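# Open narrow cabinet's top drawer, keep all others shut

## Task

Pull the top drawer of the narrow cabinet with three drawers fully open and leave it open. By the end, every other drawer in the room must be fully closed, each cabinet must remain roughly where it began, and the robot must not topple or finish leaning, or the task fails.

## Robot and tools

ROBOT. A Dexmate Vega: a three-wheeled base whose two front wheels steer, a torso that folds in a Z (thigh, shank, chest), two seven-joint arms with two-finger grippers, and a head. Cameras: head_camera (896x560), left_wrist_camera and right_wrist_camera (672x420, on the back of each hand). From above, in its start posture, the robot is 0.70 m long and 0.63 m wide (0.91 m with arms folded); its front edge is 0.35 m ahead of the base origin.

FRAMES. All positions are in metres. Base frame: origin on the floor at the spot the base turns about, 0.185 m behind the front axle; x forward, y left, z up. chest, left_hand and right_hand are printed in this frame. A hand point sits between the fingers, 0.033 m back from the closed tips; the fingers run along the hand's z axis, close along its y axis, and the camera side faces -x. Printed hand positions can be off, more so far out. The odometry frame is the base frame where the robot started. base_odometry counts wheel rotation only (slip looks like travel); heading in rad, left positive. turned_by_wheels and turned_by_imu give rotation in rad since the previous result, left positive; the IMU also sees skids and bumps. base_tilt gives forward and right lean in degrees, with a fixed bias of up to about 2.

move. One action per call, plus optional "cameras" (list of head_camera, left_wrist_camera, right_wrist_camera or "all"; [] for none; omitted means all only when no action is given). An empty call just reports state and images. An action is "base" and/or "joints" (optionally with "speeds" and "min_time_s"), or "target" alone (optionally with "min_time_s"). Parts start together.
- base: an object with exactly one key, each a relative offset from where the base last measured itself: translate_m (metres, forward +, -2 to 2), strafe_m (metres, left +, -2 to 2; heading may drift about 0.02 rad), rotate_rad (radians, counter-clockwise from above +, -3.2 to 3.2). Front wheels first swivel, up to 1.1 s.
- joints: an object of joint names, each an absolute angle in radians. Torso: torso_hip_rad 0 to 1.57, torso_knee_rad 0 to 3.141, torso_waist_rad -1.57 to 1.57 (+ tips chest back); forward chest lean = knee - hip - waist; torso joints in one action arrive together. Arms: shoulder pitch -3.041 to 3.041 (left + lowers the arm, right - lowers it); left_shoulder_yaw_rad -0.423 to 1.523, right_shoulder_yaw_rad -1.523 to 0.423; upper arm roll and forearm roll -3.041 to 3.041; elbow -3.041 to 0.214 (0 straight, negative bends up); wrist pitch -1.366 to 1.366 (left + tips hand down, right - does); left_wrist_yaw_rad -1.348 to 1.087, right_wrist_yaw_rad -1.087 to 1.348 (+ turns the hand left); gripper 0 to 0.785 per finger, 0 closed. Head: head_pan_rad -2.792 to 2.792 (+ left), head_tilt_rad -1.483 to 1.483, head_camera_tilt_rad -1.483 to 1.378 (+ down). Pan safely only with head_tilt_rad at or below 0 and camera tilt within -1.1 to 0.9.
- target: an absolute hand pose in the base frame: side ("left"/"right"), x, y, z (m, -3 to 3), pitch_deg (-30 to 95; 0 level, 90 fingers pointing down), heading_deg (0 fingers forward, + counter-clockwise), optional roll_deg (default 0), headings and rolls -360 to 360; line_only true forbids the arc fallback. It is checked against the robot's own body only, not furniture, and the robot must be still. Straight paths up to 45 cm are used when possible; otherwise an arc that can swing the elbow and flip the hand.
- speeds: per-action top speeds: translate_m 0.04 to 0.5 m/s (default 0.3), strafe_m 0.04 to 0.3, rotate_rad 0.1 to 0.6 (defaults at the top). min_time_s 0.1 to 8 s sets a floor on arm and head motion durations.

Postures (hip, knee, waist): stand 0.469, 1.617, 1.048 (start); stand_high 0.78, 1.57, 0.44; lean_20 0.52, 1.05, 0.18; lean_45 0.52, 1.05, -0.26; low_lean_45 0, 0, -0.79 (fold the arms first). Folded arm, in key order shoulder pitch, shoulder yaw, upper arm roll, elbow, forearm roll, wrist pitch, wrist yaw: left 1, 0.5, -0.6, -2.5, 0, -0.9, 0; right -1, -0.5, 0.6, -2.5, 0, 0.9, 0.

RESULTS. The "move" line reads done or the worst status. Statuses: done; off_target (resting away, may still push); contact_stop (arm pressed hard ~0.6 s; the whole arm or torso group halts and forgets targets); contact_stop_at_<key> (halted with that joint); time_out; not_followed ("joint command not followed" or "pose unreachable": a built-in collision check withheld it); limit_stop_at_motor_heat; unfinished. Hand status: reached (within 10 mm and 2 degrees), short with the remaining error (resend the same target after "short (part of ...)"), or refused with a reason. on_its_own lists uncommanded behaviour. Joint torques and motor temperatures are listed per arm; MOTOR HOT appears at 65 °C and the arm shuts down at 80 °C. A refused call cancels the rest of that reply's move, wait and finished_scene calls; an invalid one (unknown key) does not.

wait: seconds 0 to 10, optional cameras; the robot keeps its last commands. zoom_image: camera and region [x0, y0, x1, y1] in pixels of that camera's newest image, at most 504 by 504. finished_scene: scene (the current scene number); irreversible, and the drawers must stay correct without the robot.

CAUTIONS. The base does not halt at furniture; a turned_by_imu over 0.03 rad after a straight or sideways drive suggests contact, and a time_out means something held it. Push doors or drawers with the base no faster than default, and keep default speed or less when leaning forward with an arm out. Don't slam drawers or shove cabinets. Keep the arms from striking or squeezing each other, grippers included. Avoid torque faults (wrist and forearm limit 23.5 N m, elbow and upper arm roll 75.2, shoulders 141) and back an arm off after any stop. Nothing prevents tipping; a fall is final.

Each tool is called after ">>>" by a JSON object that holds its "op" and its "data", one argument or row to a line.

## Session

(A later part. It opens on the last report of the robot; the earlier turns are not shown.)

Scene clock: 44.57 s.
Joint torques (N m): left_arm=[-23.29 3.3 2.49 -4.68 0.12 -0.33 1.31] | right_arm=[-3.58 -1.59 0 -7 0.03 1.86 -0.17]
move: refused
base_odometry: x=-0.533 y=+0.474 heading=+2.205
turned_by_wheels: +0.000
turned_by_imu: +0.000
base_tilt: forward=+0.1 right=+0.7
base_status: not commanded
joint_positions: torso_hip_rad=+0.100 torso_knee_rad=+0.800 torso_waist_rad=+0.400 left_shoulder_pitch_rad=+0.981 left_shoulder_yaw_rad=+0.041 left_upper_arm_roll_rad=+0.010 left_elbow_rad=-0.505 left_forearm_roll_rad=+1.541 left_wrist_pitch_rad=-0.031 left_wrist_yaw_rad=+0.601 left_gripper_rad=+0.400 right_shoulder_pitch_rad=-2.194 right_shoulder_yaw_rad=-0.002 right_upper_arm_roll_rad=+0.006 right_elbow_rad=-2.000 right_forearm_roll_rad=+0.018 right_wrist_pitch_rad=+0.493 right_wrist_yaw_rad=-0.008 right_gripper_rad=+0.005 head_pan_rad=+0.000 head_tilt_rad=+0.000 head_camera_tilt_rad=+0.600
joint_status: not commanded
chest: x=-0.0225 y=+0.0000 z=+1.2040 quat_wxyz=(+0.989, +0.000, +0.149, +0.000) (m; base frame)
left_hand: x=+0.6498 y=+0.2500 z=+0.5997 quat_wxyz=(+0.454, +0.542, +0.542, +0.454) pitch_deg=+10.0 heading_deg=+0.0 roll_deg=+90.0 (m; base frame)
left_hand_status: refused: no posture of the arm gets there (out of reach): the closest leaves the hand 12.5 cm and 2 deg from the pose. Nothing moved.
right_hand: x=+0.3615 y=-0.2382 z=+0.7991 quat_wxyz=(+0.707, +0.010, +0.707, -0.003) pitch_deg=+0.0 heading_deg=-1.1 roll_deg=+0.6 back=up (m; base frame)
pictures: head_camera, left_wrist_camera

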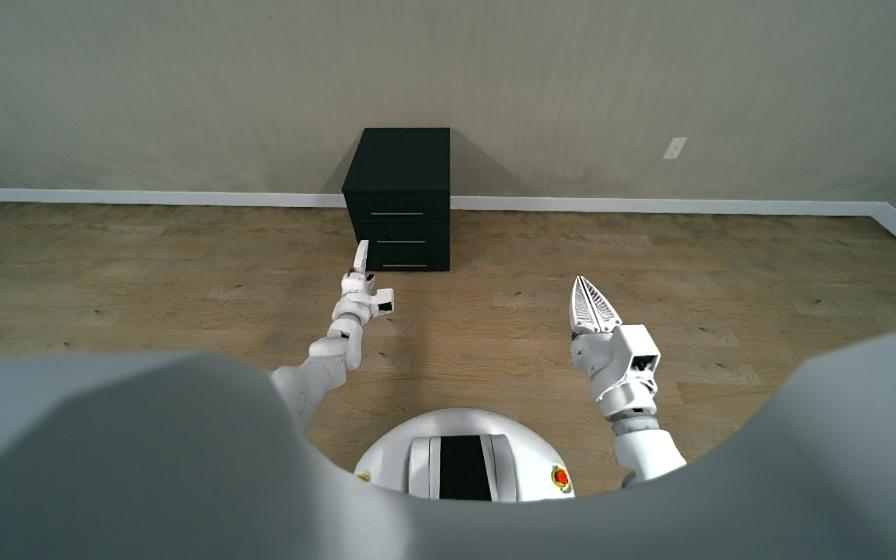

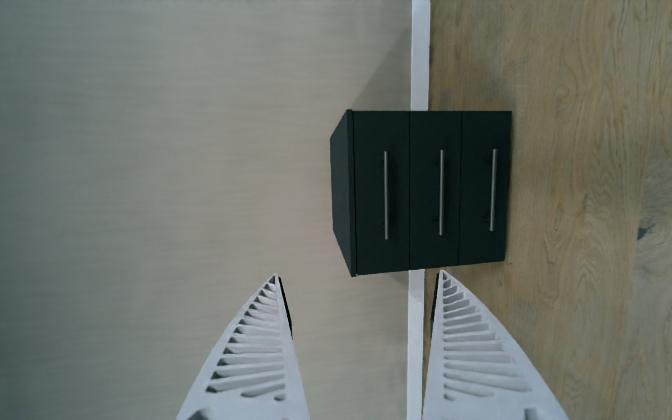

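>>> {"op": "move", "data": {
  "joints": {"torso_hip_rad": 0.05, "torso_knee_rad": 0.55, "torso_waist_rad": -0.1, "left_shoulder_pitch_rad": 0.7, "right_shoulder_pitch_rad": -1.9, "head_camera_tilt_rad": 0.35},
  "cameras": []
}}

>>> {"op": "move", "data": {
  "target": {"side": "left", "x": 0.62, "y": 0.22, "z": 0.41, "pitch_deg": 10, "heading_deg": 0, "roll_deg": 90},
  "cameras": ["left_wrist_camera", "head_camera"]
}}

>>> {"op": "zoom_image", "data": {
  "camera": "left_wrist_camera",
  "region": [240, 0, 540, 420]
}}

Scene clock: 48.47 s.
Joint torques (N m): left_arm=[-23.19 3.69 1.06 -4.19 -0.12 0.37 1.13] | right_arm=[8.06 -1.36 0.4 -7.37 -0.01 2.55 -0.01]
move: done
base_odometry: x=-0.533 y=+0.474 heading=+2.205
turned_by_wheels: +0.000
turned_by_imu: +0.000
base_tilt: forward=+0.0 right=+0.8
base_status: not commanded
joint_positions: torso_hip_rad=+0.050 torso_knee_rad=+0.550 torso_waist_rad=-0.100 left_shoulder_pitch_rad=+0.701 left_shoulder_yaw_rad=+0.041 left_upper_arm_roll_rad=+0.010 left_elbow_rad=-0.505 left_forearm_roll_rad=+1.541 left_wrist_pitch_rad=-0.031 left_wrist_yaw_rad=+0.601 left_gripper_rad=+0.400 right_shoulder_pitch_rad=-1.901 right_shoulder_yaw_rad=-0.002 right_upper_arm_roll_rad=+0.006 right_elbow_rad=-2.000 right_forearm_roll_rad=+0.018 right_wrist_pitch_rad=+0.493 right_wrist_yaw_rad=-0.008 right_gripper_rad=+0.005 head_pan_rad=+0.000 head_tilt_rad=+0.000 head_camera_tilt_rad=+0.350
joint_status: all done
chest: x=+0.0486 y=+0.0000 z=+1.0865 quat_wxyz=(+0.955, +0.000, +0.296, +0.000) (m; base frame)
left_hand: x=+0.7088 y=+0.2500 z=+0.4690 quat_wxyz=(+0.449, +0.546, +0.546, +0.449) pitch_deg=+11.2 heading_deg=+0.0 roll_deg=+90.0 (m; base frame)
right_hand: x=+0.4296 y=-0.2382 z=+0.6787 quat_wxyz=(+0.704, +0.010, +0.710, -0.003) pitch_deg=+0.5 heading_deg=-1.1 roll_deg=+0.6 back=up (m; base frame)
pictures: none
No camera images: "cameras" was empty.

Scene clock: 48.77 s.
Joint torques (N m): left_arm=[-23.08 4.48 2.18 -3.76 0.25 0.34 1.31] | right_arm=[6.03 -0.74 0.31 -6.52 0.13 2.82 -0.1]
move: refused
base_odometry: x=-0.533 y=+0.474 heading=+2.205
turned_by_wheels: +0.000
turned_by_imu: +0.000
base_tilt: forward=+0.0 right=+0.7
base_status: not commanded
joint_positions: torso_hip_rad=+0.050 torso_knee_rad=+0.550 torso_waist_rad=-0.100 left_shoulder_pitch_rad=+0.701 left_shoulder_yaw_rad=+0.041 left_upper_arm_roll_rad=+0.010 left_elbow_rad=-0.505 left_forearm_roll_rad=+1.541 left_wrist_pitch_rad=-0.031 left_wrist_yaw_rad=+0.601 left_gripper_rad=+0.400 right_shoulder_pitch_rad=-1.901 right_shoulder_yaw_rad=-0.002 right_upper_arm_roll_rad=+0.006 right_elbow_rad=-2.000 right_forearm_roll_rad=+0.018 right_wrist_pitch_rad=+0.493 right_wrist_yaw_rad=-0.008 right_gripper_rad=+0.005 head_pan_rad=+0.000 head_tilt_rad=+0.000 head_camera_tilt_rad=+0.350
joint_status: not commanded
chest: x=+0.0486 y=+0.0000 z=+1.0865 quat_wxyz=(+0.955, +0.000, +0.296, +0.000) (m; base frame)
left_hand: x=+0.7090 y=+0.2500 z=+0.4692 quat_wxyz=(+0.449, +0.546, +0.546, +0.449) pitch_deg=+11.1 heading_deg=+0.0 roll_deg=+90.0 (m; base frame)
left_hand_status: refused: no posture of the arm gets there (out of reach): the closest leaves the hand 1.2 cm and 0 deg from the pose. Nothing moved.
right_hand: x=+0.4298 y=-0.2382 z=+0.6788 quat_wxyz=(+0.704, +0.010, +0.710, -0.003) pitch_deg=+0.4 heading_deg=-1.1 roll_deg=+0.6 back=up (m; base frame)
pictures: head_camera, left_wrist_camera

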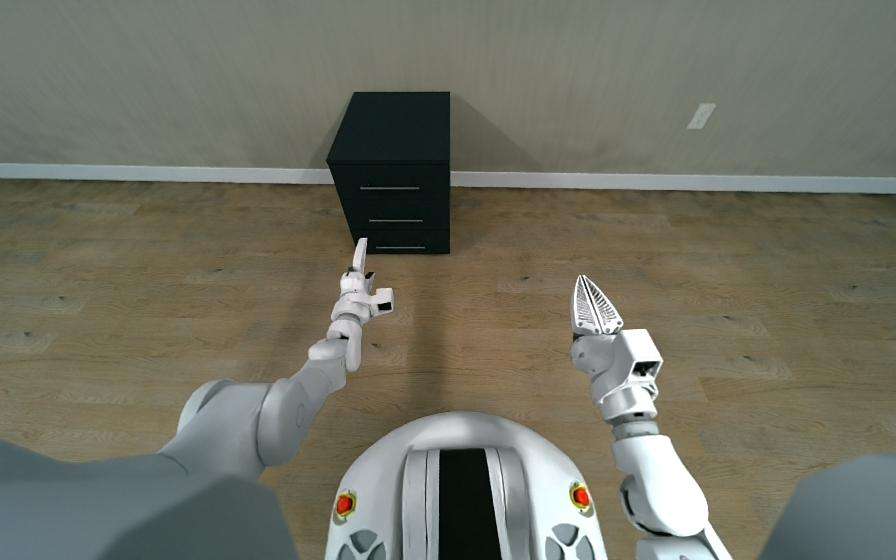

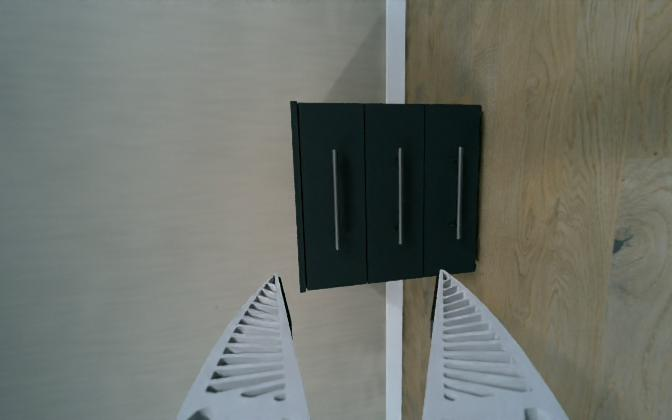

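Scaled by 1.200 from the camera's 672x420 image, which has a finer 960x600 frame.

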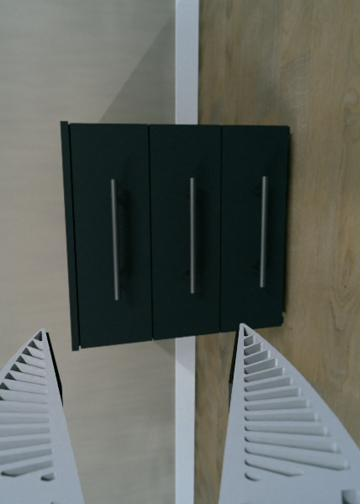

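>>> {"op": "move", "data": {
  "target": {"side": "left", "x": 0.7, "y": 0.22, "z": 0.42, "pitch_deg": 15, "heading_deg": 0, "roll_deg": 90},
  "cameras": ["left_wrist_camera"]
}}

>>> {"op": "zoom_image", "data": {
  "camera": "left_wrist_camera",
  "region": [240, 0, 540, 420]
}}

Scene clock: 50.07 s.
Joint torques (N m): left_arm=[-22.16 3.13 2.27 -4.52 0.2 -0.18 1.31] | right_arm=[8.2 -1.88 -0.03 -7.2 0.02 1.95 -0.22]
move: refused
base_odometry: x=-0.533 y=+0.474 heading=+2.205
turned_by_wheels: +0.000
turned_by_imu: +0.000
base_tilt: forward=+0.1 right=+0.7
base_status: not commanded
joint_positions: torso_hip_rad=+0.050 torso_knee_rad=+0.550 torso_waist_rad=-0.100 left_shoulder_pitch_rad=+0.700 left_shoulder_yaw_rad=+0.041 left_upper_arm_roll_rad=+0.010 left_elbow_rad=-0.505 left_forearm_roll_rad=+1.541 left_wrist_pitch_rad=-0.031 left_wrist_yaw_rad=+0.601 left_gripper_rad=+0.400 right_shoulder_pitch_rad=-1.900 right_shoulder_yaw_rad=-0.002 right_upper_arm_roll_rad=+0.006 right_elbow_rad=-2.000 right_forearm_roll_rad=+0.018 right_wrist_pitch_rad=+0.493 right_wrist_yaw_rad=-0.008 right_gripper_rad=+0.005 head_pan_rad=+0.000 head_tilt_rad=+0.000 head_camera_tilt_rad=+0.350
joint_status: not commanded
chest: x=+0.0486 y=+0.0000 z=+1.0865 quat_wxyz=(+0.955, +0.000, +0.296, +0.000) (m; base frame)
left_hand: x=+0.7092 y=+0.2500 z=+0.4694 quat_wxyz=(+0.449, +0.546, +0.546, +0.449) pitch_deg=+11.1 heading_deg=+0.0 roll_deg=+90.0 (m; base frame)
left_hand_status: refused: no posture of the arm gets there (out of reach): the closest leaves the hand 1.7 cm and 0 deg from the pose. Nothing moved.
right_hand: x=+0.4299 y=-0.2382 z=+0.6790 quat_wxyz=(+0.704, +0.010, +0.710, -0.003) pitch_deg=+0.4 heading_deg=-1.1 roll_deg=+0.6 back=up (m; base frame)
pictures: left_wrist_camera

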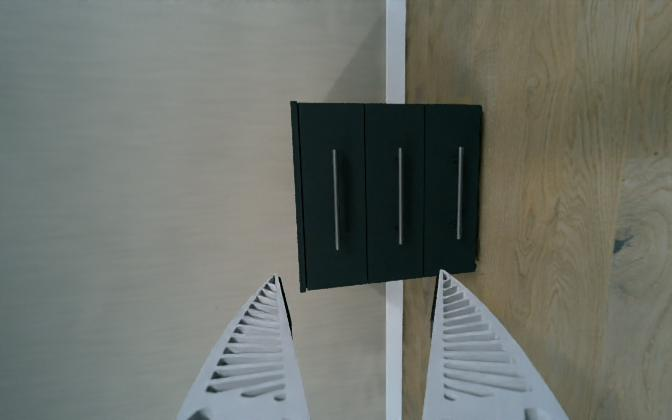

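Scaled by 1.200 from the camera's 672x420 image, which has a finer 960x600 frame.

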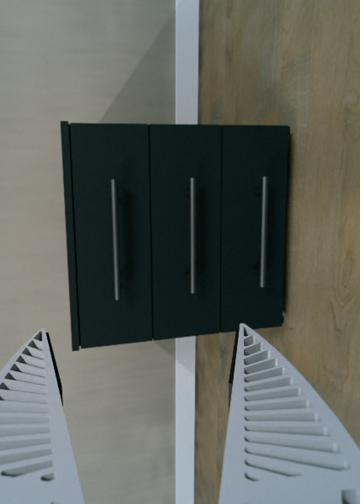

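>>> {"op": "move", "data": {
  "joints": {"torso_hip_rad": 0.0, "torso_knee_rad": 0.25, "torso_waist_rad": -0.4, "head_camera_tilt_rad": 0.3},
  "cameras": []
}}

>>> {"op": "move", "data": {
  "target": {"side": "left", "x": 0.65, "y": 0.22, "z": 0.41, "pitch_deg": 10, "heading_deg": 0, "roll_deg": 90},
  "cameras": ["left_wrist_camera", "head_camera"]
}}

>>> {"op": "zoom_image", "data": {
  "camera": "left_wrist_camera",
  "region": [240, 0, 540, 420]
}}

Scene clock: 53.00 s.
Joint torques (N m): left_arm=[-21.17 5.21 1.89 -4.19 0.29 -0.6 1.3] | right_arm=[4.65 -2.04 0.17 -6.98 -0.05 2.23 -0.03]
move: done
base_odometry: x=-0.533 y=+0.474 heading=+2.205
turned_by_wheels: +0.000
turned_by_imu: +0.000
base_tilt: forward=+0.1 right=+0.7
base_status: not commanded
joint_positions: torso_hip_rad=+0.001 torso_knee_rad=+0.250 torso_waist_rad=-0.400 left_shoulder_pitch_rad=+0.700 left_shoulder_yaw_rad=+0.041 left_upper_arm_roll_rad=+0.010 left_elbow_rad=-0.505 left_forearm_roll_rad=+1.541 left_wrist_pitch_rad=-0.031 left_wrist_yaw_rad=+0.601 left_gripper_rad=+0.400 right_shoulder_pitch_rad=-1.900 right_shoulder_yaw_rad=-0.002 right_upper_arm_roll_rad=+0.006 right_elbow_rad=-2.000 right_forearm_roll_rad=+0.018 right_wrist_pitch_rad=+0.493 right_wrist_yaw_rad=-0.008 right_gripper_rad=+0.005 head_pan_rad=+0.000 head_tilt_rad=+0.000 head_camera_tilt_rad=+0.300
joint_status: all done
chest: x=+0.0127 y=+0.0000 z=+0.9707 quat_wxyz=(+0.948, +0.000, +0.319, +0.000) (m; base frame)
left_hand: x=+0.6421 y=+0.2500 z=+0.3219 quat_wxyz=(+0.436, +0.557, +0.557, +0.436) pitch_deg=+14.0 heading_deg=+0.0 roll_deg=+90.0 (m; base frame)
right_hand: x=+0.3734 y=-0.2382 z=+0.5449 quat_wxyz=(+0.687, +0.010, +0.727, -0.003) pitch_deg=+3.3 heading_deg=-1.1 roll_deg=+0.5 back=up (m; base frame)
pictures: none
No camera images: "cameras" was empty.

Scene clock: 56.67 s.
Joint torques (N m): left_arm=[-7.97 -4.26 2.74 -7.4 0.31 0.88 0.47] | right_arm=[5.68 -0.26 0.24 -7.45 0.08 1.96 0.09]
move: done
base_odometry: x=-0.533 y=+0.474 heading=+2.205
turned_by_wheels: +0.000
turned_by_imu: +0.000
base_tilt: forward=+0.0 right=+0.7
base_status: not commanded
joint_positions: torso_hip_rad=+0.001 torso_knee_rad=+0.250 torso_waist_rad=-0.400 left_shoulder_pitch_rad=+0.975 left_shoulder_yaw_rad=-0.002 left_upper_arm_roll_rad=+0.028 left_elbow_rad=-1.159 left_forearm_roll_rad=+1.561 left_wrist_pitch_rad=+0.027 left_wrist_yaw_rad=+0.290 left_gripper_rad=+0.400 right_shoulder_pitch_rad=-1.900 right_shoulder_yaw_rad=-0.002 right_upper_arm_roll_rad=+0.006 right_elbow_rad=-2.000 right_forearm_roll_rad=+0.018 right_wrist_pitch_rad=+0.493 right_wrist_yaw_rad=-0.008 right_gripper_rad=+0.005 head_pan_rad=+0.000 head_tilt_rad=+0.000 head_camera_tilt_rad=+0.300
joint_status: not commanded
chest: x=+0.0127 y=+0.0000 z=+0.9707 quat_wxyz=(+0.948, +0.000, +0.319, +0.000) (m; base frame)
left_hand: x=+0.6500 y=+0.2204 z=+0.4092 quat_wxyz=(+0.454, +0.542, +0.542, +0.454) pitch_deg=+10.0 heading_deg=+0.0 roll_deg=-90.0 (m; base frame)
left_hand_status: reached (straight line, planned for 2.4 s): 1 mm and 0.0 deg off.
right_hand: x=+0.3734 y=-0.2382 z=+0.5449 quat_wxyz=(+0.687, +0.010, +0.727, -0.003) pitch_deg=+3.3 heading_deg=-1.1 roll_deg=+0.5 back=up (m; base frame)
pictures: head_camera, left_wrist_camera

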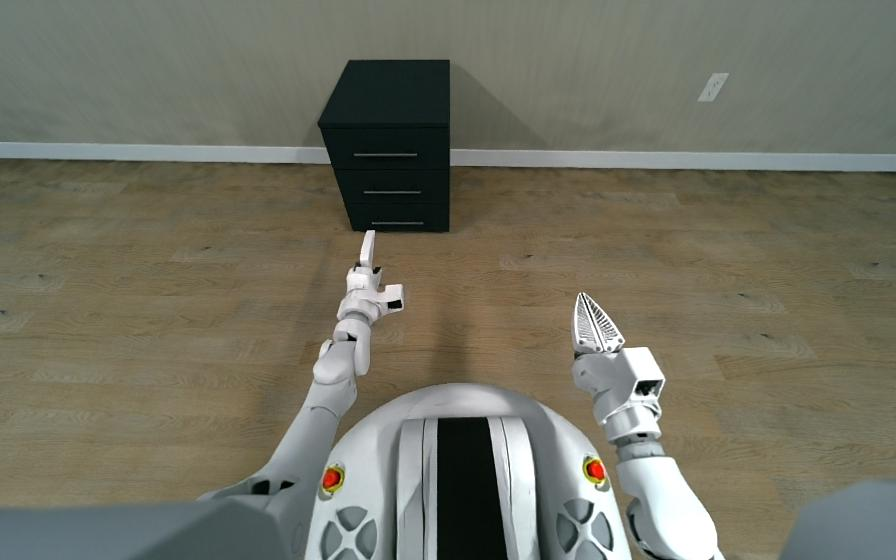

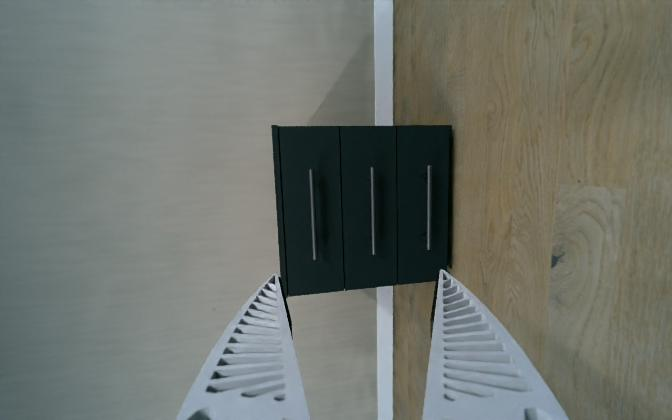

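Scaled by 1.200 from the camera's 672x420 image, which has a finer 960x600 frame.

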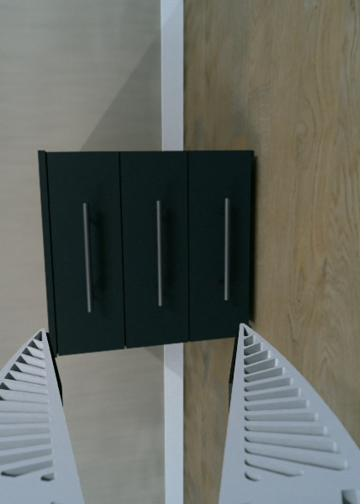

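>>> {"op": "move", "data": {
  "base": {"translate_m": 0.25},
  "joints": {"right_shoulder_pitch_rad": -1.5, "right_elbow_rad": -2.4},
  "cameras": ["left_wrist_camera", "head_camera"]
}}

>>> {"op": "zoom_image", "data": {
  "camera": "left_wrist_camera",
  "region": [200, 0, 600, 420]
}}

Scene clock: 59.93 s.
Joint torques (N m): left_arm=[-8.4 -3.65 1.62 -7.56 -0.1 -0.37 0.67] | right_arm=[14.91 -0.15 0.77 -7.8 0.1 1.73 -0.11]
move: done
base_odometry: x=-0.681 y=+0.676 heading=+2.204
turned_by_wheels: -0.001
turned_by_imu: -0.001
base_tilt: forward=+0.1 right=+0.7
base_status: done
joint_positions: torso_hip_rad=+0.001 torso_knee_rad=+0.250 torso_waist_rad=-0.400 left_shoulder_pitch_rad=+0.977 left_shoulder_yaw_rad=-0.002 left_upper_arm_roll_rad=+0.028 left_elbow_rad=-1.163 left_forearm_roll_rad=+1.562 left_wrist_pitch_rad=+0.027 left_wrist_yaw_rad=+0.289 left_gripper_rad=+0.400 right_shoulder_pitch_rad=-1.504 right_shoulder_yaw_rad=-0.002 right_upper_arm_roll_rad=+0.006 right_elbow_rad=-2.396 right_forearm_roll_rad=+0.018 right_wrist_pitch_rad=+0.493 right_wrist_yaw_rad=-0.008 right_gripper_rad=+0.005 head_pan_rad=+0.000 head_tilt_rad=+0.000 head_camera_tilt_rad=+0.300
joint_status: all done
chest: x=+0.0127 y=+0.0000 z=+0.9707 quat_wxyz=(+0.948, +0.000, +0.319, +0.000) (m; base frame)
left_hand: x=+0.6500 y=+0.2202 z=+0.4099 quat_wxyz=(+0.454, +0.542, +0.542, +0.455) pitch_deg=+10.0 heading_deg=+0.0 roll_deg=-90.0 (m; base frame)
right_hand: x=+0.4442 y=-0.2369 z=+0.9526 quat_wxyz=(+0.914, +0.009, +0.406, +0.001) pitch_deg=-42.1 heading_deg=-1.3 roll_deg=+1.4 back=up (m; base frame)
pictures: head_camera, left_wrist_camera

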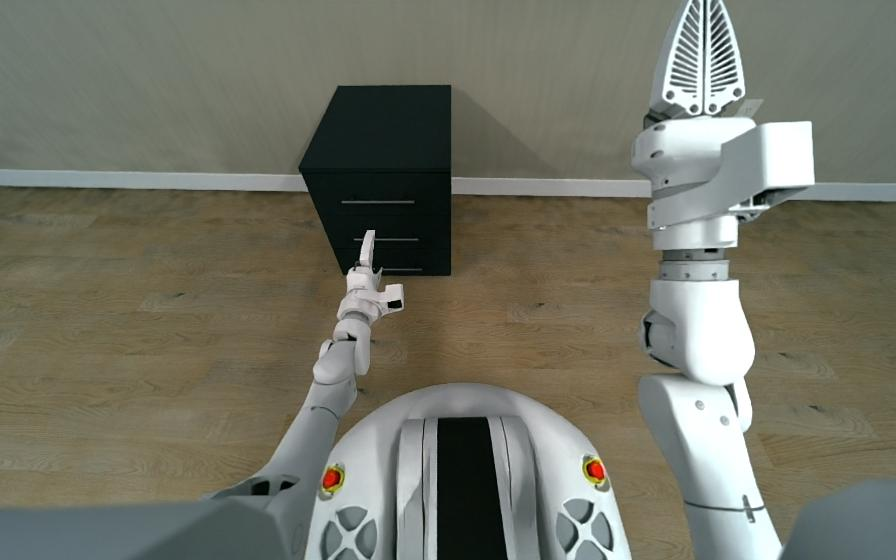

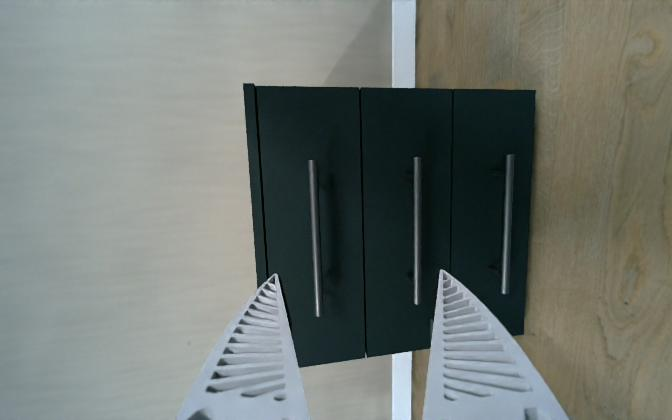

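Scaled by 1.200 from the camera's 672x420 image, which has a finer 960x600 frame.

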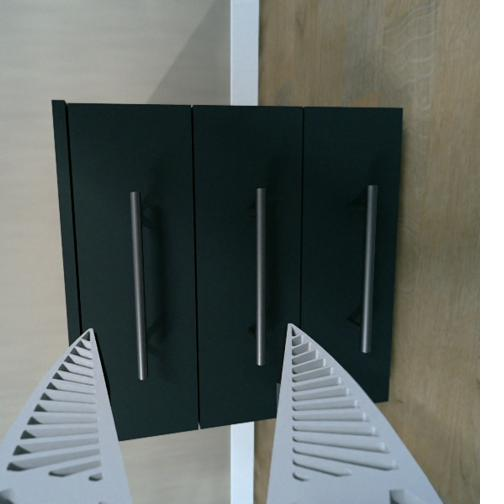

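>>> {"op": "move", "data": {
  "target": {"side": "left", "x": 0.65, "y": 0.225, "z": 0.435, "pitch_deg": 10, "heading_deg": 0, "roll_deg": 90}
}}

>>> {"op": "move", "data": {
  "base": {"translate_m": 0.1},
  "speeds": {"translate_m": 0.1},
  "cameras": ["left_wrist_camera", "head_camera"]
}}

>>> {"op": "zoom_image", "data": {
  "camera": "head_camera",
  "region": [280, 60, 480, 320]
}}

Scene clock: 62.77 s.
Joint torques (N m): left_arm=[-8.05 2.61 -4.8 -7.41 -0.14 -0.12 0.84] | right_arm=[14.22 -1.05 -0.33 -7.48 0.11 2.3 -0.11]
move: done
base_odometry: x=-0.681 y=+0.676 heading=+2.204
turned_by_wheels: +0.000
turned_by_imu: +0.000
base_tilt: forward=+0.0 right=+0.8
base_status: not commanded
joint_positions: torso_hip_rad=+0.001 torso_knee_rad=+0.250 torso_waist_rad=-0.400 left_shoulder_pitch_rad=+1.025 left_shoulder_yaw_rad=+0.007 left_upper_arm_roll_rad=+0.023 left_elbow_rad=-1.302 left_forearm_roll_rad=+1.558 left_wrist_pitch_rad=+0.021 left_wrist_yaw_rad=+0.198 left_gripper_rad=+0.400 right_shoulder_pitch_rad=-1.500 right_shoulder_yaw_rad=-0.002 right_upper_arm_roll_rad=+0.006 right_elbow_rad=-2.400 right_forearm_roll_rad=+0.018 right_wrist_pitch_rad=+0.493 right_wrist_yaw_rad=-0.008 right_gripper_rad=+0.005 head_pan_rad=+0.000 head_tilt_rad=+0.000 head_camera_tilt_rad=+0.300
joint_status: not commanded
chest: x=+0.0127 y=+0.0000 z=+0.9707 quat_wxyz=(+0.948, +0.000, +0.319, +0.000) (m; base frame)
left_hand: x=+0.6500 y=+0.2247 z=+0.4343 quat_wxyz=(+0.455, +0.542, +0.542, +0.454) pitch_deg=+10.0 heading_deg=+0.0 roll_deg=+90.0 (m; base frame)
left_hand_status: reached (straight line, planned for 0.8 s): 1 mm and 0.0 deg off.
right_hand: x=+0.4432 y=-0.2369 z=+0.9564 quat_wxyz=(+0.916, +0.009, +0.402, +0.001) pitch_deg=-42.6 heading_deg=-1.3 roll_deg=+1.4 back=up (m; base frame)
pictures: none

Scene clock: 64.50 s.
Joint torques (N m): left_arm=[-8.45 1.96 -3.8 -7.39 -0.42 -0.42 0.73] | right_arm=[13.07 0.01 1.04 -8.87 0.02 2.38 0.07]
move: done
base_odometry: x=-0.740 y=+0.756 heading=+2.203
turned_by_wheels: -0.001
turned_by_imu: -0.001
base_tilt: forward=+0.0 right=+0.7
base_status: done
joint_positions: torso_hip_rad=+0.001 torso_knee_rad=+0.250 torso_waist_rad=-0.400 left_shoulder_pitch_rad=+1.027 left_shoulder_yaw_rad=+0.007 left_upper_arm_roll_rad=+0.023 left_elbow_rad=-1.306 left_forearm_roll_rad=+1.558 left_wrist_pitch_rad=+0.021 left_wrist_yaw_rad=+0.196 left_gripper_rad=+0.400 right_shoulder_pitch_rad=-1.500 right_shoulder_yaw_rad=-0.002 right_upper_arm_roll_rad=+0.006 right_elbow_rad=-2.400 right_forearm_roll_rad=+0.018 right_wrist_pitch_rad=+0.493 right_wrist_yaw_rad=-0.008 right_gripper_rad=+0.005 head_pan_rad=+0.000 head_tilt_rad=+0.000 head_camera_tilt_rad=+0.300
joint_status: not commanded
chest: x=+0.0127 y=+0.0000 z=+0.9707 quat_wxyz=(+0.948, +0.000, +0.319, +0.000) (m; base frame)
left_hand: x=+0.6500 y=+0.2248 z=+0.4350 quat_wxyz=(+0.455, +0.542, +0.542, +0.454) pitch_deg=+10.0 heading_deg=+0.0 roll_deg=+90.0 (m; base frame)
right_hand: x=+0.4432 y=-0.2369 z=+0.9564 quat_wxyz=(+0.916, +0.009, +0.402, +0.001) pitch_deg=-42.6 heading_deg=-1.3 roll_deg=+1.4 back=up (m; base frame)
pictures: head_camera, left_wrist_camera

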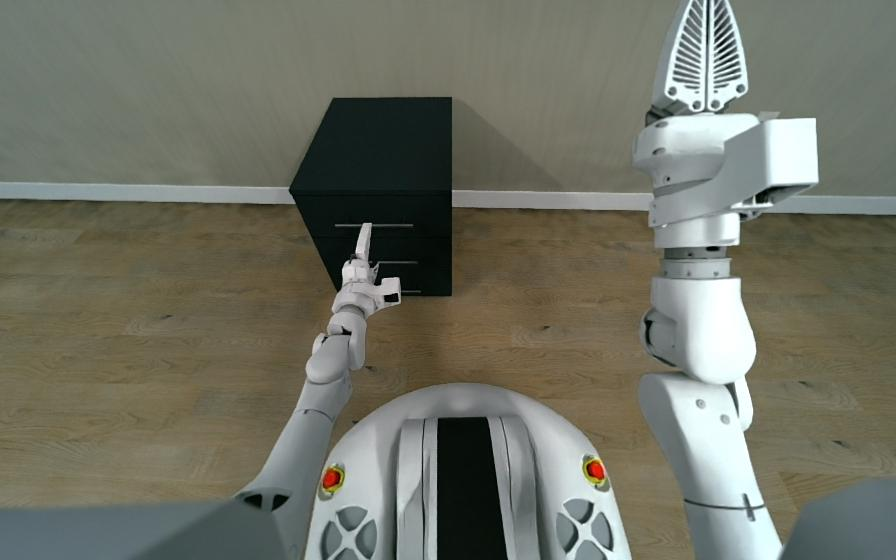

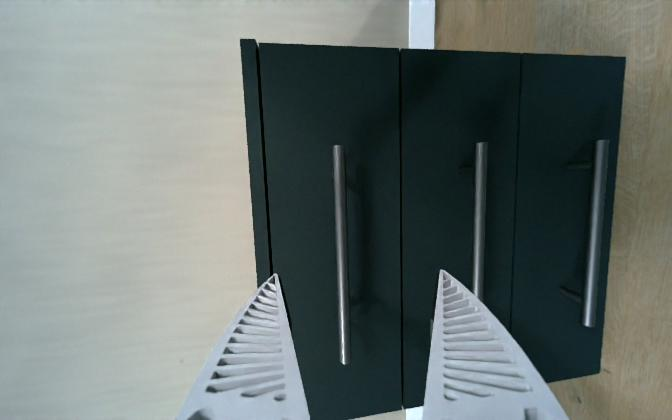

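Scaled by 1.938 from the camera's 896x560 image, which has a finer 960x600 frame.

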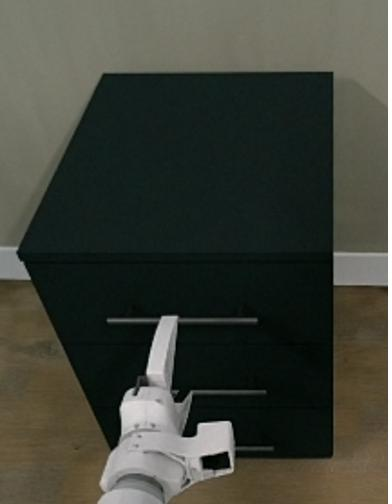

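>>> {"op": "move", "data": {
  "base": {"translate_m": 0.1},
  "speeds": {"translate_m": 0.06},
  "cameras": ["left_wrist_camera", "head_camera"]
}}

>>> {"op": "zoom_image", "data": {
  "camera": "head_camera",
  "region": [280, 60, 480, 320]
}}

Scene clock: 67.23 s.
Joint torques (N m): left_arm=[-18.48 2.26 -3.62 -8.1 -0.2 -0.13 0.62] | right_arm=[13.83 -0.88 0.38 -8.48 0.13 2.02 0.13]
move: done
base_odometry: x=-0.799 y=+0.837 heading=+2.203
turned_by_wheels: -0.001
turned_by_imu: -0.001
base_tilt: forward=+0.0 right=+0.8
base_status: done
joint_positions: torso_hip_rad=+0.001 torso_knee_rad=+0.250 torso_waist_rad=-0.400 left_shoulder_pitch_rad=+1.027 left_shoulder_yaw_rad=+0.007 left_upper_arm_roll_rad=+0.023 left_elbow_rad=-1.306 left_forearm_roll_rad=+1.558 left_wrist_pitch_rad=+0.021 left_wrist_yaw_rad=+0.196 left_gripper_rad=+0.400 right_shoulder_pitch_rad=-1.500 right_shoulder_yaw_rad=-0.002 right_upper_arm_roll_rad=+0.006 right_elbow_rad=-2.400 right_forearm_roll_rad=+0.018 right_wrist_pitch_rad=+0.493 right_wrist_yaw_rad=-0.008 right_gripper_rad=+0.005 head_pan_rad=+0.000 head_tilt_rad=+0.000 head_camera_tilt_rad=+0.300
joint_status: not commanded
chest: x=+0.0127 y=+0.0000 z=+0.9707 quat_wxyz=(+0.948, +0.000, +0.319, +0.000) (m; base frame)
left_hand: x=+0.6498 y=+0.2248 z=+0.4348 quat_wxyz=(+0.454, +0.542, +0.542, +0.454) pitch_deg=+10.0 heading_deg=+0.0 roll_deg=+90.0 (m; base frame)
right_hand: x=+0.4431 y=-0.2369 z=+0.9565 quat_wxyz=(+0.916, +0.009, +0.402, +0.001) pitch_deg=-42.6 heading_deg=-1.3 roll_deg=+1.4 back=up (m; base frame)
pictures: head_camera, left_wrist_camera

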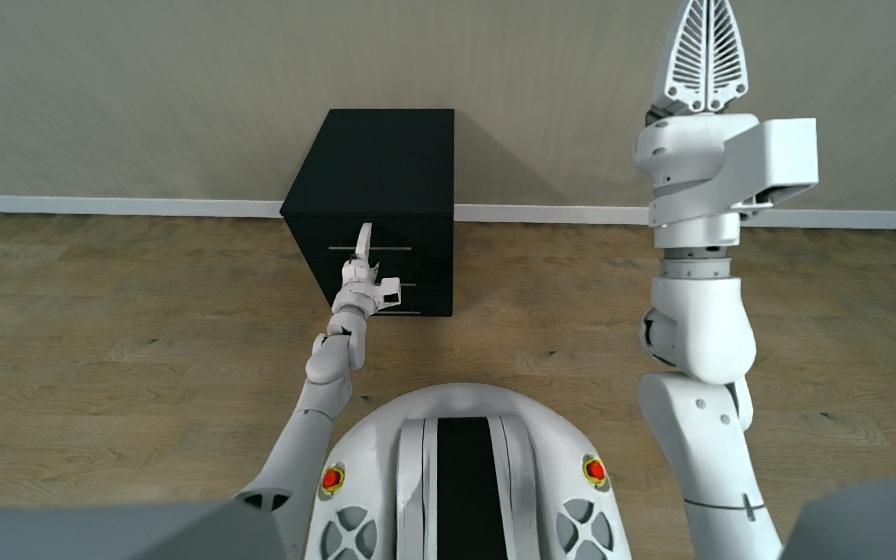

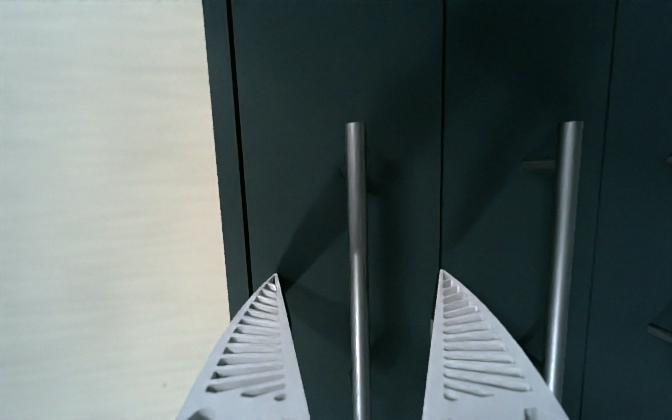

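Scaled by 1.938 from the camera's 896x560 image, which has a finer 960x600 frame.

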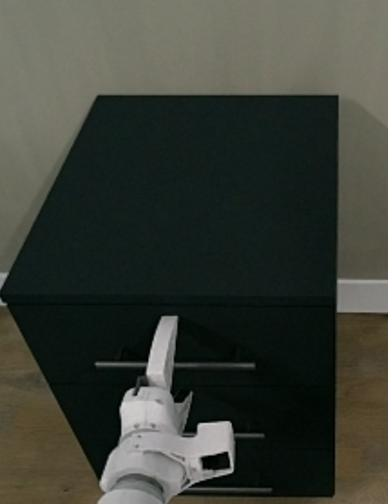

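>>> {"op": "move", "data": {
  "target": {"side": "left", "x": 0.664, "y": 0.235, "z": 0.435, "pitch_deg": 10, "heading_deg": 0, "roll_deg": 90},
  "cameras": ["left_wrist_camera"]
}}

Scene clock: 69.03 s.
Joint torques (N m): left_arm=[-32.36 4.6 -6.84 -8.75 -0.68 0.7 0.86] | right_arm=[13.54 -1.82 1 -8.51 -0.06 1.87 0.1]
move: done
base_odometry: x=-0.799 y=+0.837 heading=+2.203
turned_by_wheels: +0.000
turned_by_imu: +0.000
base_tilt: forward=+0.1 right=+0.8
base_status: not commanded
joint_positions: torso_hip_rad=+0.001 torso_knee_rad=+0.250 torso_waist_rad=-0.400 left_shoulder_pitch_rad=+0.985 left_shoulder_yaw_rad=+0.021 left_upper_arm_roll_rad=+0.012 left_elbow_rad=-1.257 left_forearm_roll_rad=+1.547 left_wrist_pitch_rad=+0.005 left_wrist_yaw_rad=+0.201 left_gripper_rad=+0.400 right_shoulder_pitch_rad=-1.500 right_shoulder_yaw_rad=-0.002 right_upper_arm_roll_rad=+0.006 right_elbow_rad=-2.400 right_forearm_roll_rad=+0.018 right_wrist_pitch_rad=+0.493 right_wrist_yaw_rad=-0.008 right_gripper_rad=+0.005 head_pan_rad=+0.000 head_tilt_rad=+0.000 head_camera_tilt_rad=+0.300
joint_status: not commanded
chest: x=+0.0127 y=+0.0000 z=+0.9707 quat_wxyz=(+0.948, +0.000, +0.319, +0.000) (m; base frame)
left_hand: x=+0.6625 y=+0.2338 z=+0.4343 quat_wxyz=(+0.454, +0.542, +0.542, +0.454) pitch_deg=+10.1 heading_deg=+0.0 roll_deg=+90.0 (m; base frame)
left_hand_status: reached (straight line, planned for 0.5 s): 2 mm and 0.1 deg off.
right_hand: x=+0.4431 y=-0.2369 z=+0.9565 quat_wxyz=(+0.916, +0.009, +0.402, +0.001) pitch_deg=-42.6 heading_deg=-1.3 roll_deg=+1.4 back=up (m; base frame)
pictures: left_wrist_camera

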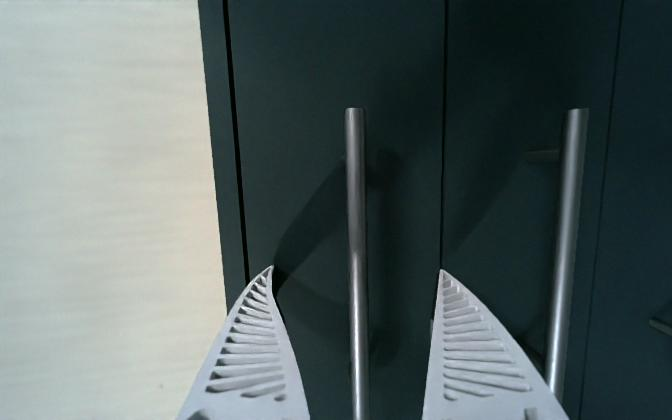

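>>> {"op": "move", "data": {
  "target": {"side": "left", "x": 0.655, "y": 0.235, "z": 0.435, "pitch_deg": 10, "heading_deg": 0, "roll_deg": 90}
}}

>>> {"op": "move", "data": {
  "joints": {"left_gripper_rad": 0.0},
  "cameras": ["left_wrist_camera", "head_camera"]
}}

Scene clock: 70.33 s.
Joint torques (N m): left_arm=[-8.24 1.98 -3.39 -7.19 -0.34 -0.37 0.71] | right_arm=[13.46 -0.75 0.62 -8.07 0.06 1.7 -0.05]
move: done
base_odometry: x=-0.799 y=+0.837 heading=+2.203
turned_by_wheels: +0.000
turned_by_imu: +0.000
base_tilt: forward=+0.1 right=+0.8
base_status: not commanded
joint_positions: torso_hip_rad=+0.001 torso_knee_rad=+0.250 torso_waist_rad=-0.400 left_shoulder_pitch_rad=+1.007 left_shoulder_yaw_rad=+0.022 left_upper_arm_roll_rad=+0.011 left_elbow_rad=-1.284 left_forearm_roll_rad=+1.546 left_wrist_pitch_rad=+0.004 left_wrist_yaw_rad=+0.198 left_gripper_rad=+0.400 right_shoulder_pitch_rad=-1.500 right_shoulder_yaw_rad=-0.002 right_upper_arm_roll_rad=+0.006 right_elbow_rad=-2.400 right_forearm_roll_rad=+0.018 right_wrist_pitch_rad=+0.493 right_wrist_yaw_rad=-0.008 right_gripper_rad=+0.005 head_pan_rad=+0.000 head_tilt_rad=+0.000 head_camera_tilt_rad=+0.300
joint_status: not commanded
chest: x=+0.0127 y=+0.0000 z=+0.9707 quat_wxyz=(+0.948, +0.000, +0.319, +0.000) (m; base frame)
left_hand: x=+0.6560 y=+0.2347 z=+0.4350 quat_wxyz=(+0.455, +0.542, +0.542, +0.454) pitch_deg=+10.0 heading_deg=+0.0 roll_deg=+90.0 (m; base frame)
left_hand_status: reached (straight line, planned for 0.4 s): 1 mm and 0.0 deg off.
right_hand: x=+0.4431 y=-0.2369 z=+0.9565 quat_wxyz=(+0.916, +0.009, +0.402, +0.001) pitch_deg=-42.6 heading_deg=-1.3 roll_deg=+1.4 back=up (m; base frame)
pictures: none

Scene clock: 71.30 s.
Joint torques (N m): left_arm=[-4.49 0.48 -3.73 -6.89 -0.29 -0.34 0.64] | right_arm=[14.1 -1.77 0.64 -8.34 -0.01 1.87 -0.06]
move: done
base_odometry: x=-0.799 y=+0.837 heading=+2.203
turned_by_wheels: +0.000
turned_by_imu: +0.000
base_tilt: forward=+0.1 right=+0.8
base_status: not commanded
joint_positions: torso_hip_rad=+0.001 torso_knee_rad=+0.250 torso_waist_rad=-0.400 left_shoulder_pitch_rad=+1.010 left_shoulder_yaw_rad=+0.022 left_upper_arm_roll_rad=+0.011 left_elbow_rad=-1.288 left_forearm_roll_rad=+1.546 left_wrist_pitch_rad=+0.004 left_wrist_yaw_rad=+0.198 left_gripper_rad=+0.000 right_shoulder_pitch_rad=-1.500 right_shoulder_yaw_rad=-0.002 right_upper_arm_roll_rad=+0.006 right_elbow_rad=-2.400 right_forearm_roll_rad=+0.018 right_wrist_pitch_rad=+0.493 right_wrist_yaw_rad=-0.008 right_gripper_rad=+0.005 head_pan_rad=+0.000 head_tilt_rad=+0.000 head_camera_tilt_rad=+0.300
joint_status: all done
chest: x=+0.0127 y=+0.0000 z=+0.9707 quat_wxyz=(+0.948, +0.000, +0.319, +0.000) (m; base frame)
left_hand: x=+0.6552 y=+0.2348 z=+0.4351 quat_wxyz=(+0.455, +0.542, +0.542, +0.454) pitch_deg=+10.0 heading_deg=+0.0 roll_deg=+90.0 (m; base frame)
right_hand: x=+0.4431 y=-0.2369 z=+0.9565 quat_wxyz=(+0.916, +0.009, +0.402, +0.001) pitch_deg=-42.6 heading_deg=-1.3 roll_deg=+1.4 back=up (m; base frame)
pictures: head_camera, left_wrist_camera

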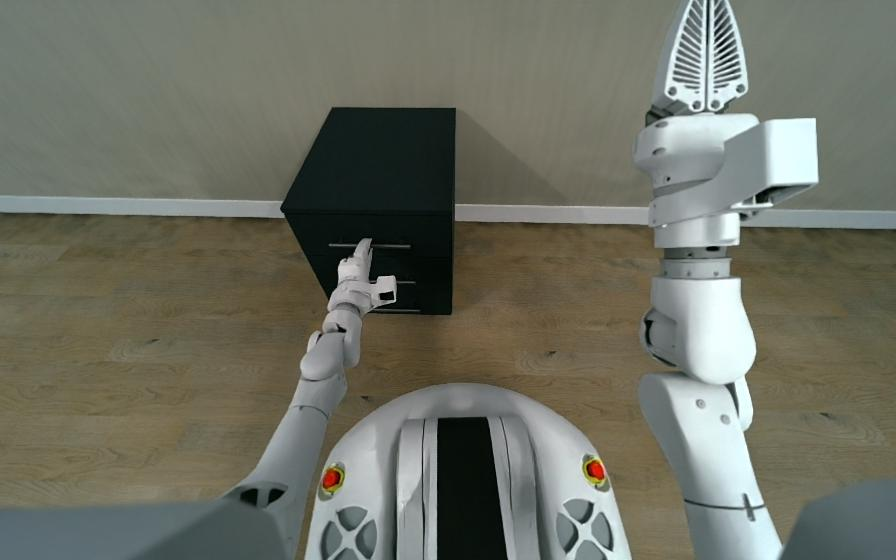

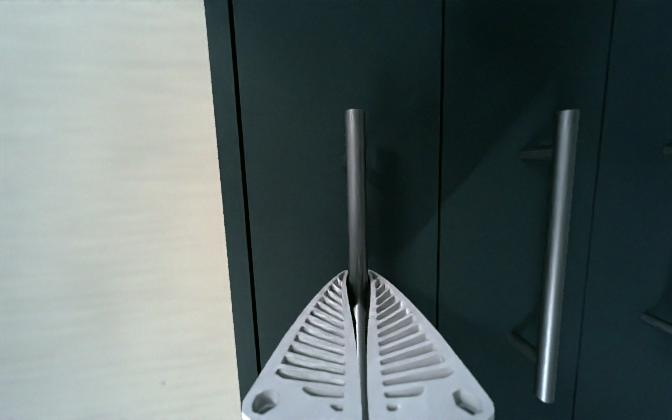

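>>> {"op": "move", "data": {
  "base": {"translate_m": -0.08},
  "speeds": {"translate_m": 0.06},
  "cameras": ["left_wrist_camera", "head_camera"]
}}

Scene clock: 73.33 s.
Joint torques (N m): left_arm=[-8.49 0.51 -0.73 -7.44 -0.05 -2.35 0.68] | right_arm=[14.41 -0.48 0.3 -7.43 0.08 1.7 -0.04]
move: done
base_odometry: x=-0.752 y=+0.772 heading=+2.203
turned_by_wheels: +0.000
turned_by_imu: +0.001
base_tilt: forward=+0.1 right=+0.8
base_status: done
joint_positions: torso_hip_rad=+0.001 torso_knee_rad=+0.250 torso_waist_rad=-0.400 left_shoulder_pitch_rad=+1.011 left_shoulder_yaw_rad=+0.023 left_upper_arm_roll_rad=+0.011 left_elbow_rad=-1.288 left_forearm_roll_rad=+1.546 left_wrist_pitch_rad=+0.004 left_wrist_yaw_rad=+0.198 left_gripper_rad=+0.000 right_shoulder_pitch_rad=-1.500 right_shoulder_yaw_rad=-0.002 right_upper_arm_roll_rad=+0.006 right_elbow_rad=-2.400 right_forearm_roll_rad=+0.018 right_wrist_pitch_rad=+0.493 right_wrist_yaw_rad=-0.008 right_gripper_rad=+0.005 head_pan_rad=+0.000 head_tilt_rad=+0.000 head_camera_tilt_rad=+0.300
joint_status: not commanded
chest: x=+0.0127 y=+0.0000 z=+0.9707 quat_wxyz=(+0.948, +0.000, +0.319, +0.000) (m; base frame)
left_hand: x=+0.6550 y=+0.2352 z=+0.4350 quat_wxyz=(+0.454, +0.542, +0.542, +0.455) pitch_deg=+10.0 heading_deg=+0.0 roll_deg=-90.0 (m; base frame)
right_hand: x=+0.4432 y=-0.2369 z=+0.9565 quat_wxyz=(+0.916, +0.009, +0.402, +0.001) pitch_deg=-42.6 heading_deg=-1.3 roll_deg=+1.4 back=up (m; base frame)
pictures: head_camera, left_wrist_camera

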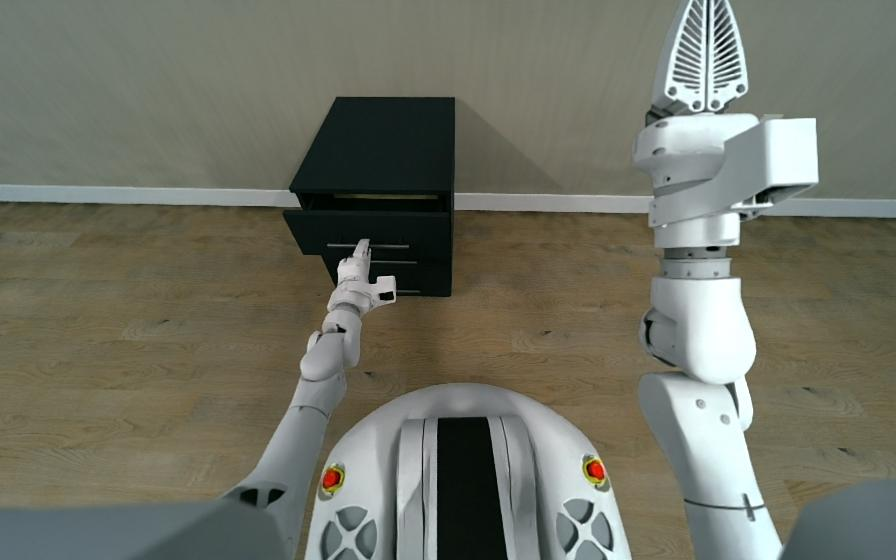

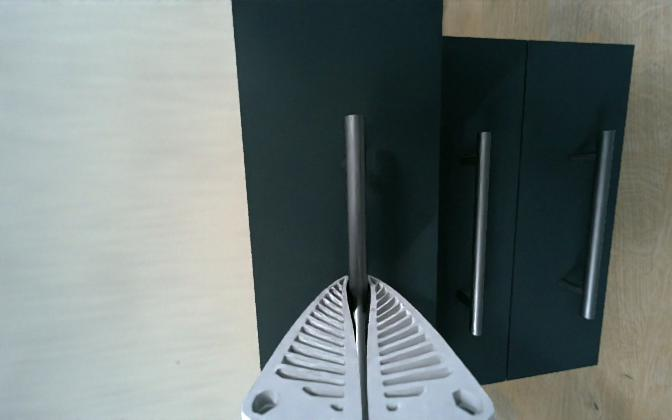

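The drawer opens. Continue.

>>> {"op": "move", "data": {
  "base": {"translate_m": -0.2},
  "speeds": {"translate_m": 0.1},
  "cameras": ["left_wrist_camera", "head_camera"]
}}

Scene clock: 76.43 s.
Joint torques (N m): left_arm=[-9 -1.84 4.71 -7 0.39 -2.75 0.79] | right_arm=[14.53 -0.68 0.47 -8.24 0.15 1.71 -0.09]
move: done
base_odometry: x=-0.634 y=+0.611 heading=+2.202
turned_by_wheels: -0.001
turned_by_imu: -0.001
base_tilt: forward=+0.0 right=+0.7
base_status: done
joint_positions: torso_hip_rad=+0.001 torso_knee_rad=+0.250 torso_waist_rad=-0.400 left_shoulder_pitch_rad=+1.011 left_shoulder_yaw_rad=+0.023 left_upper_arm_roll_rad=+0.010 left_elbow_rad=-1.288 left_forearm_roll_rad=+1.546 left_wrist_pitch_rad=+0.005 left_wrist_yaw_rad=+0.198 left_gripper_rad=+0.000 right_shoulder_pitch_rad=-1.500 right_shoulder_yaw_rad=-0.002 right_upper_arm_roll_rad=+0.006 right_elbow_rad=-2.400 right_forearm_roll_rad=+0.018 right_wrist_pitch_rad=+0.493 right_wrist_yaw_rad=-0.008 right_gripper_rad=+0.005 head_pan_rad=+0.000 head_tilt_rad=+0.000 head_camera_tilt_rad=+0.300
joint_status: not commanded
chest: x=+0.0127 y=+0.0000 z=+0.9707 quat_wxyz=(+0.948, +0.000, +0.319, +0.000) (m; base frame)
left_hand: x=+0.6550 y=+0.2356 z=+0.4350 quat_wxyz=(+0.454, +0.541, +0.542, +0.455) pitch_deg=+10.0 heading_deg=+0.1 roll_deg=-90.0 (m; base frame)
right_hand: x=+0.4432 y=-0.2369 z=+0.9565 quat_wxyz=(+0.916, +0.009, +0.402, +0.001) pitch_deg=-42.6 heading_deg=-1.3 roll_deg=+1.4 back=up (m; base frame)
pictures: head_camera, left_wrist_camera

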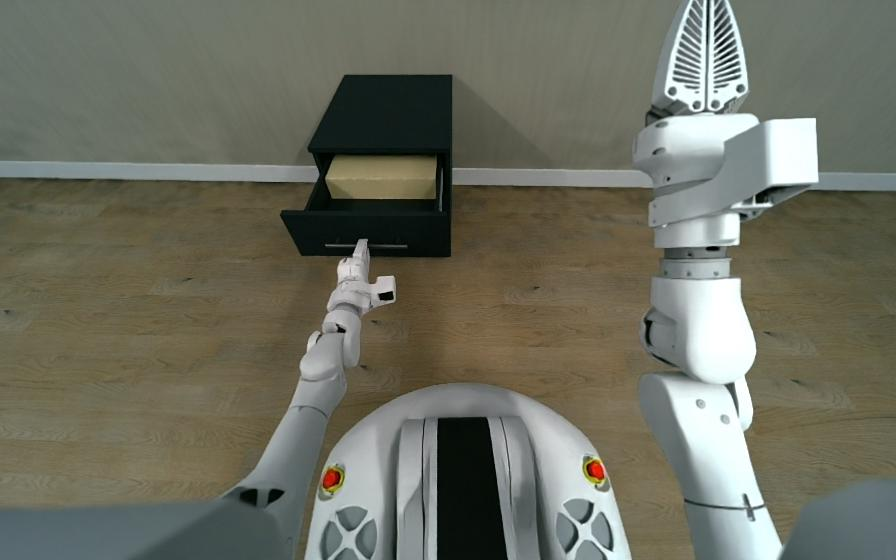

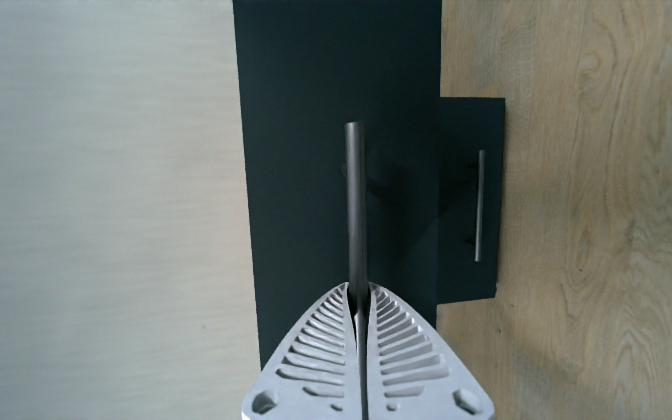

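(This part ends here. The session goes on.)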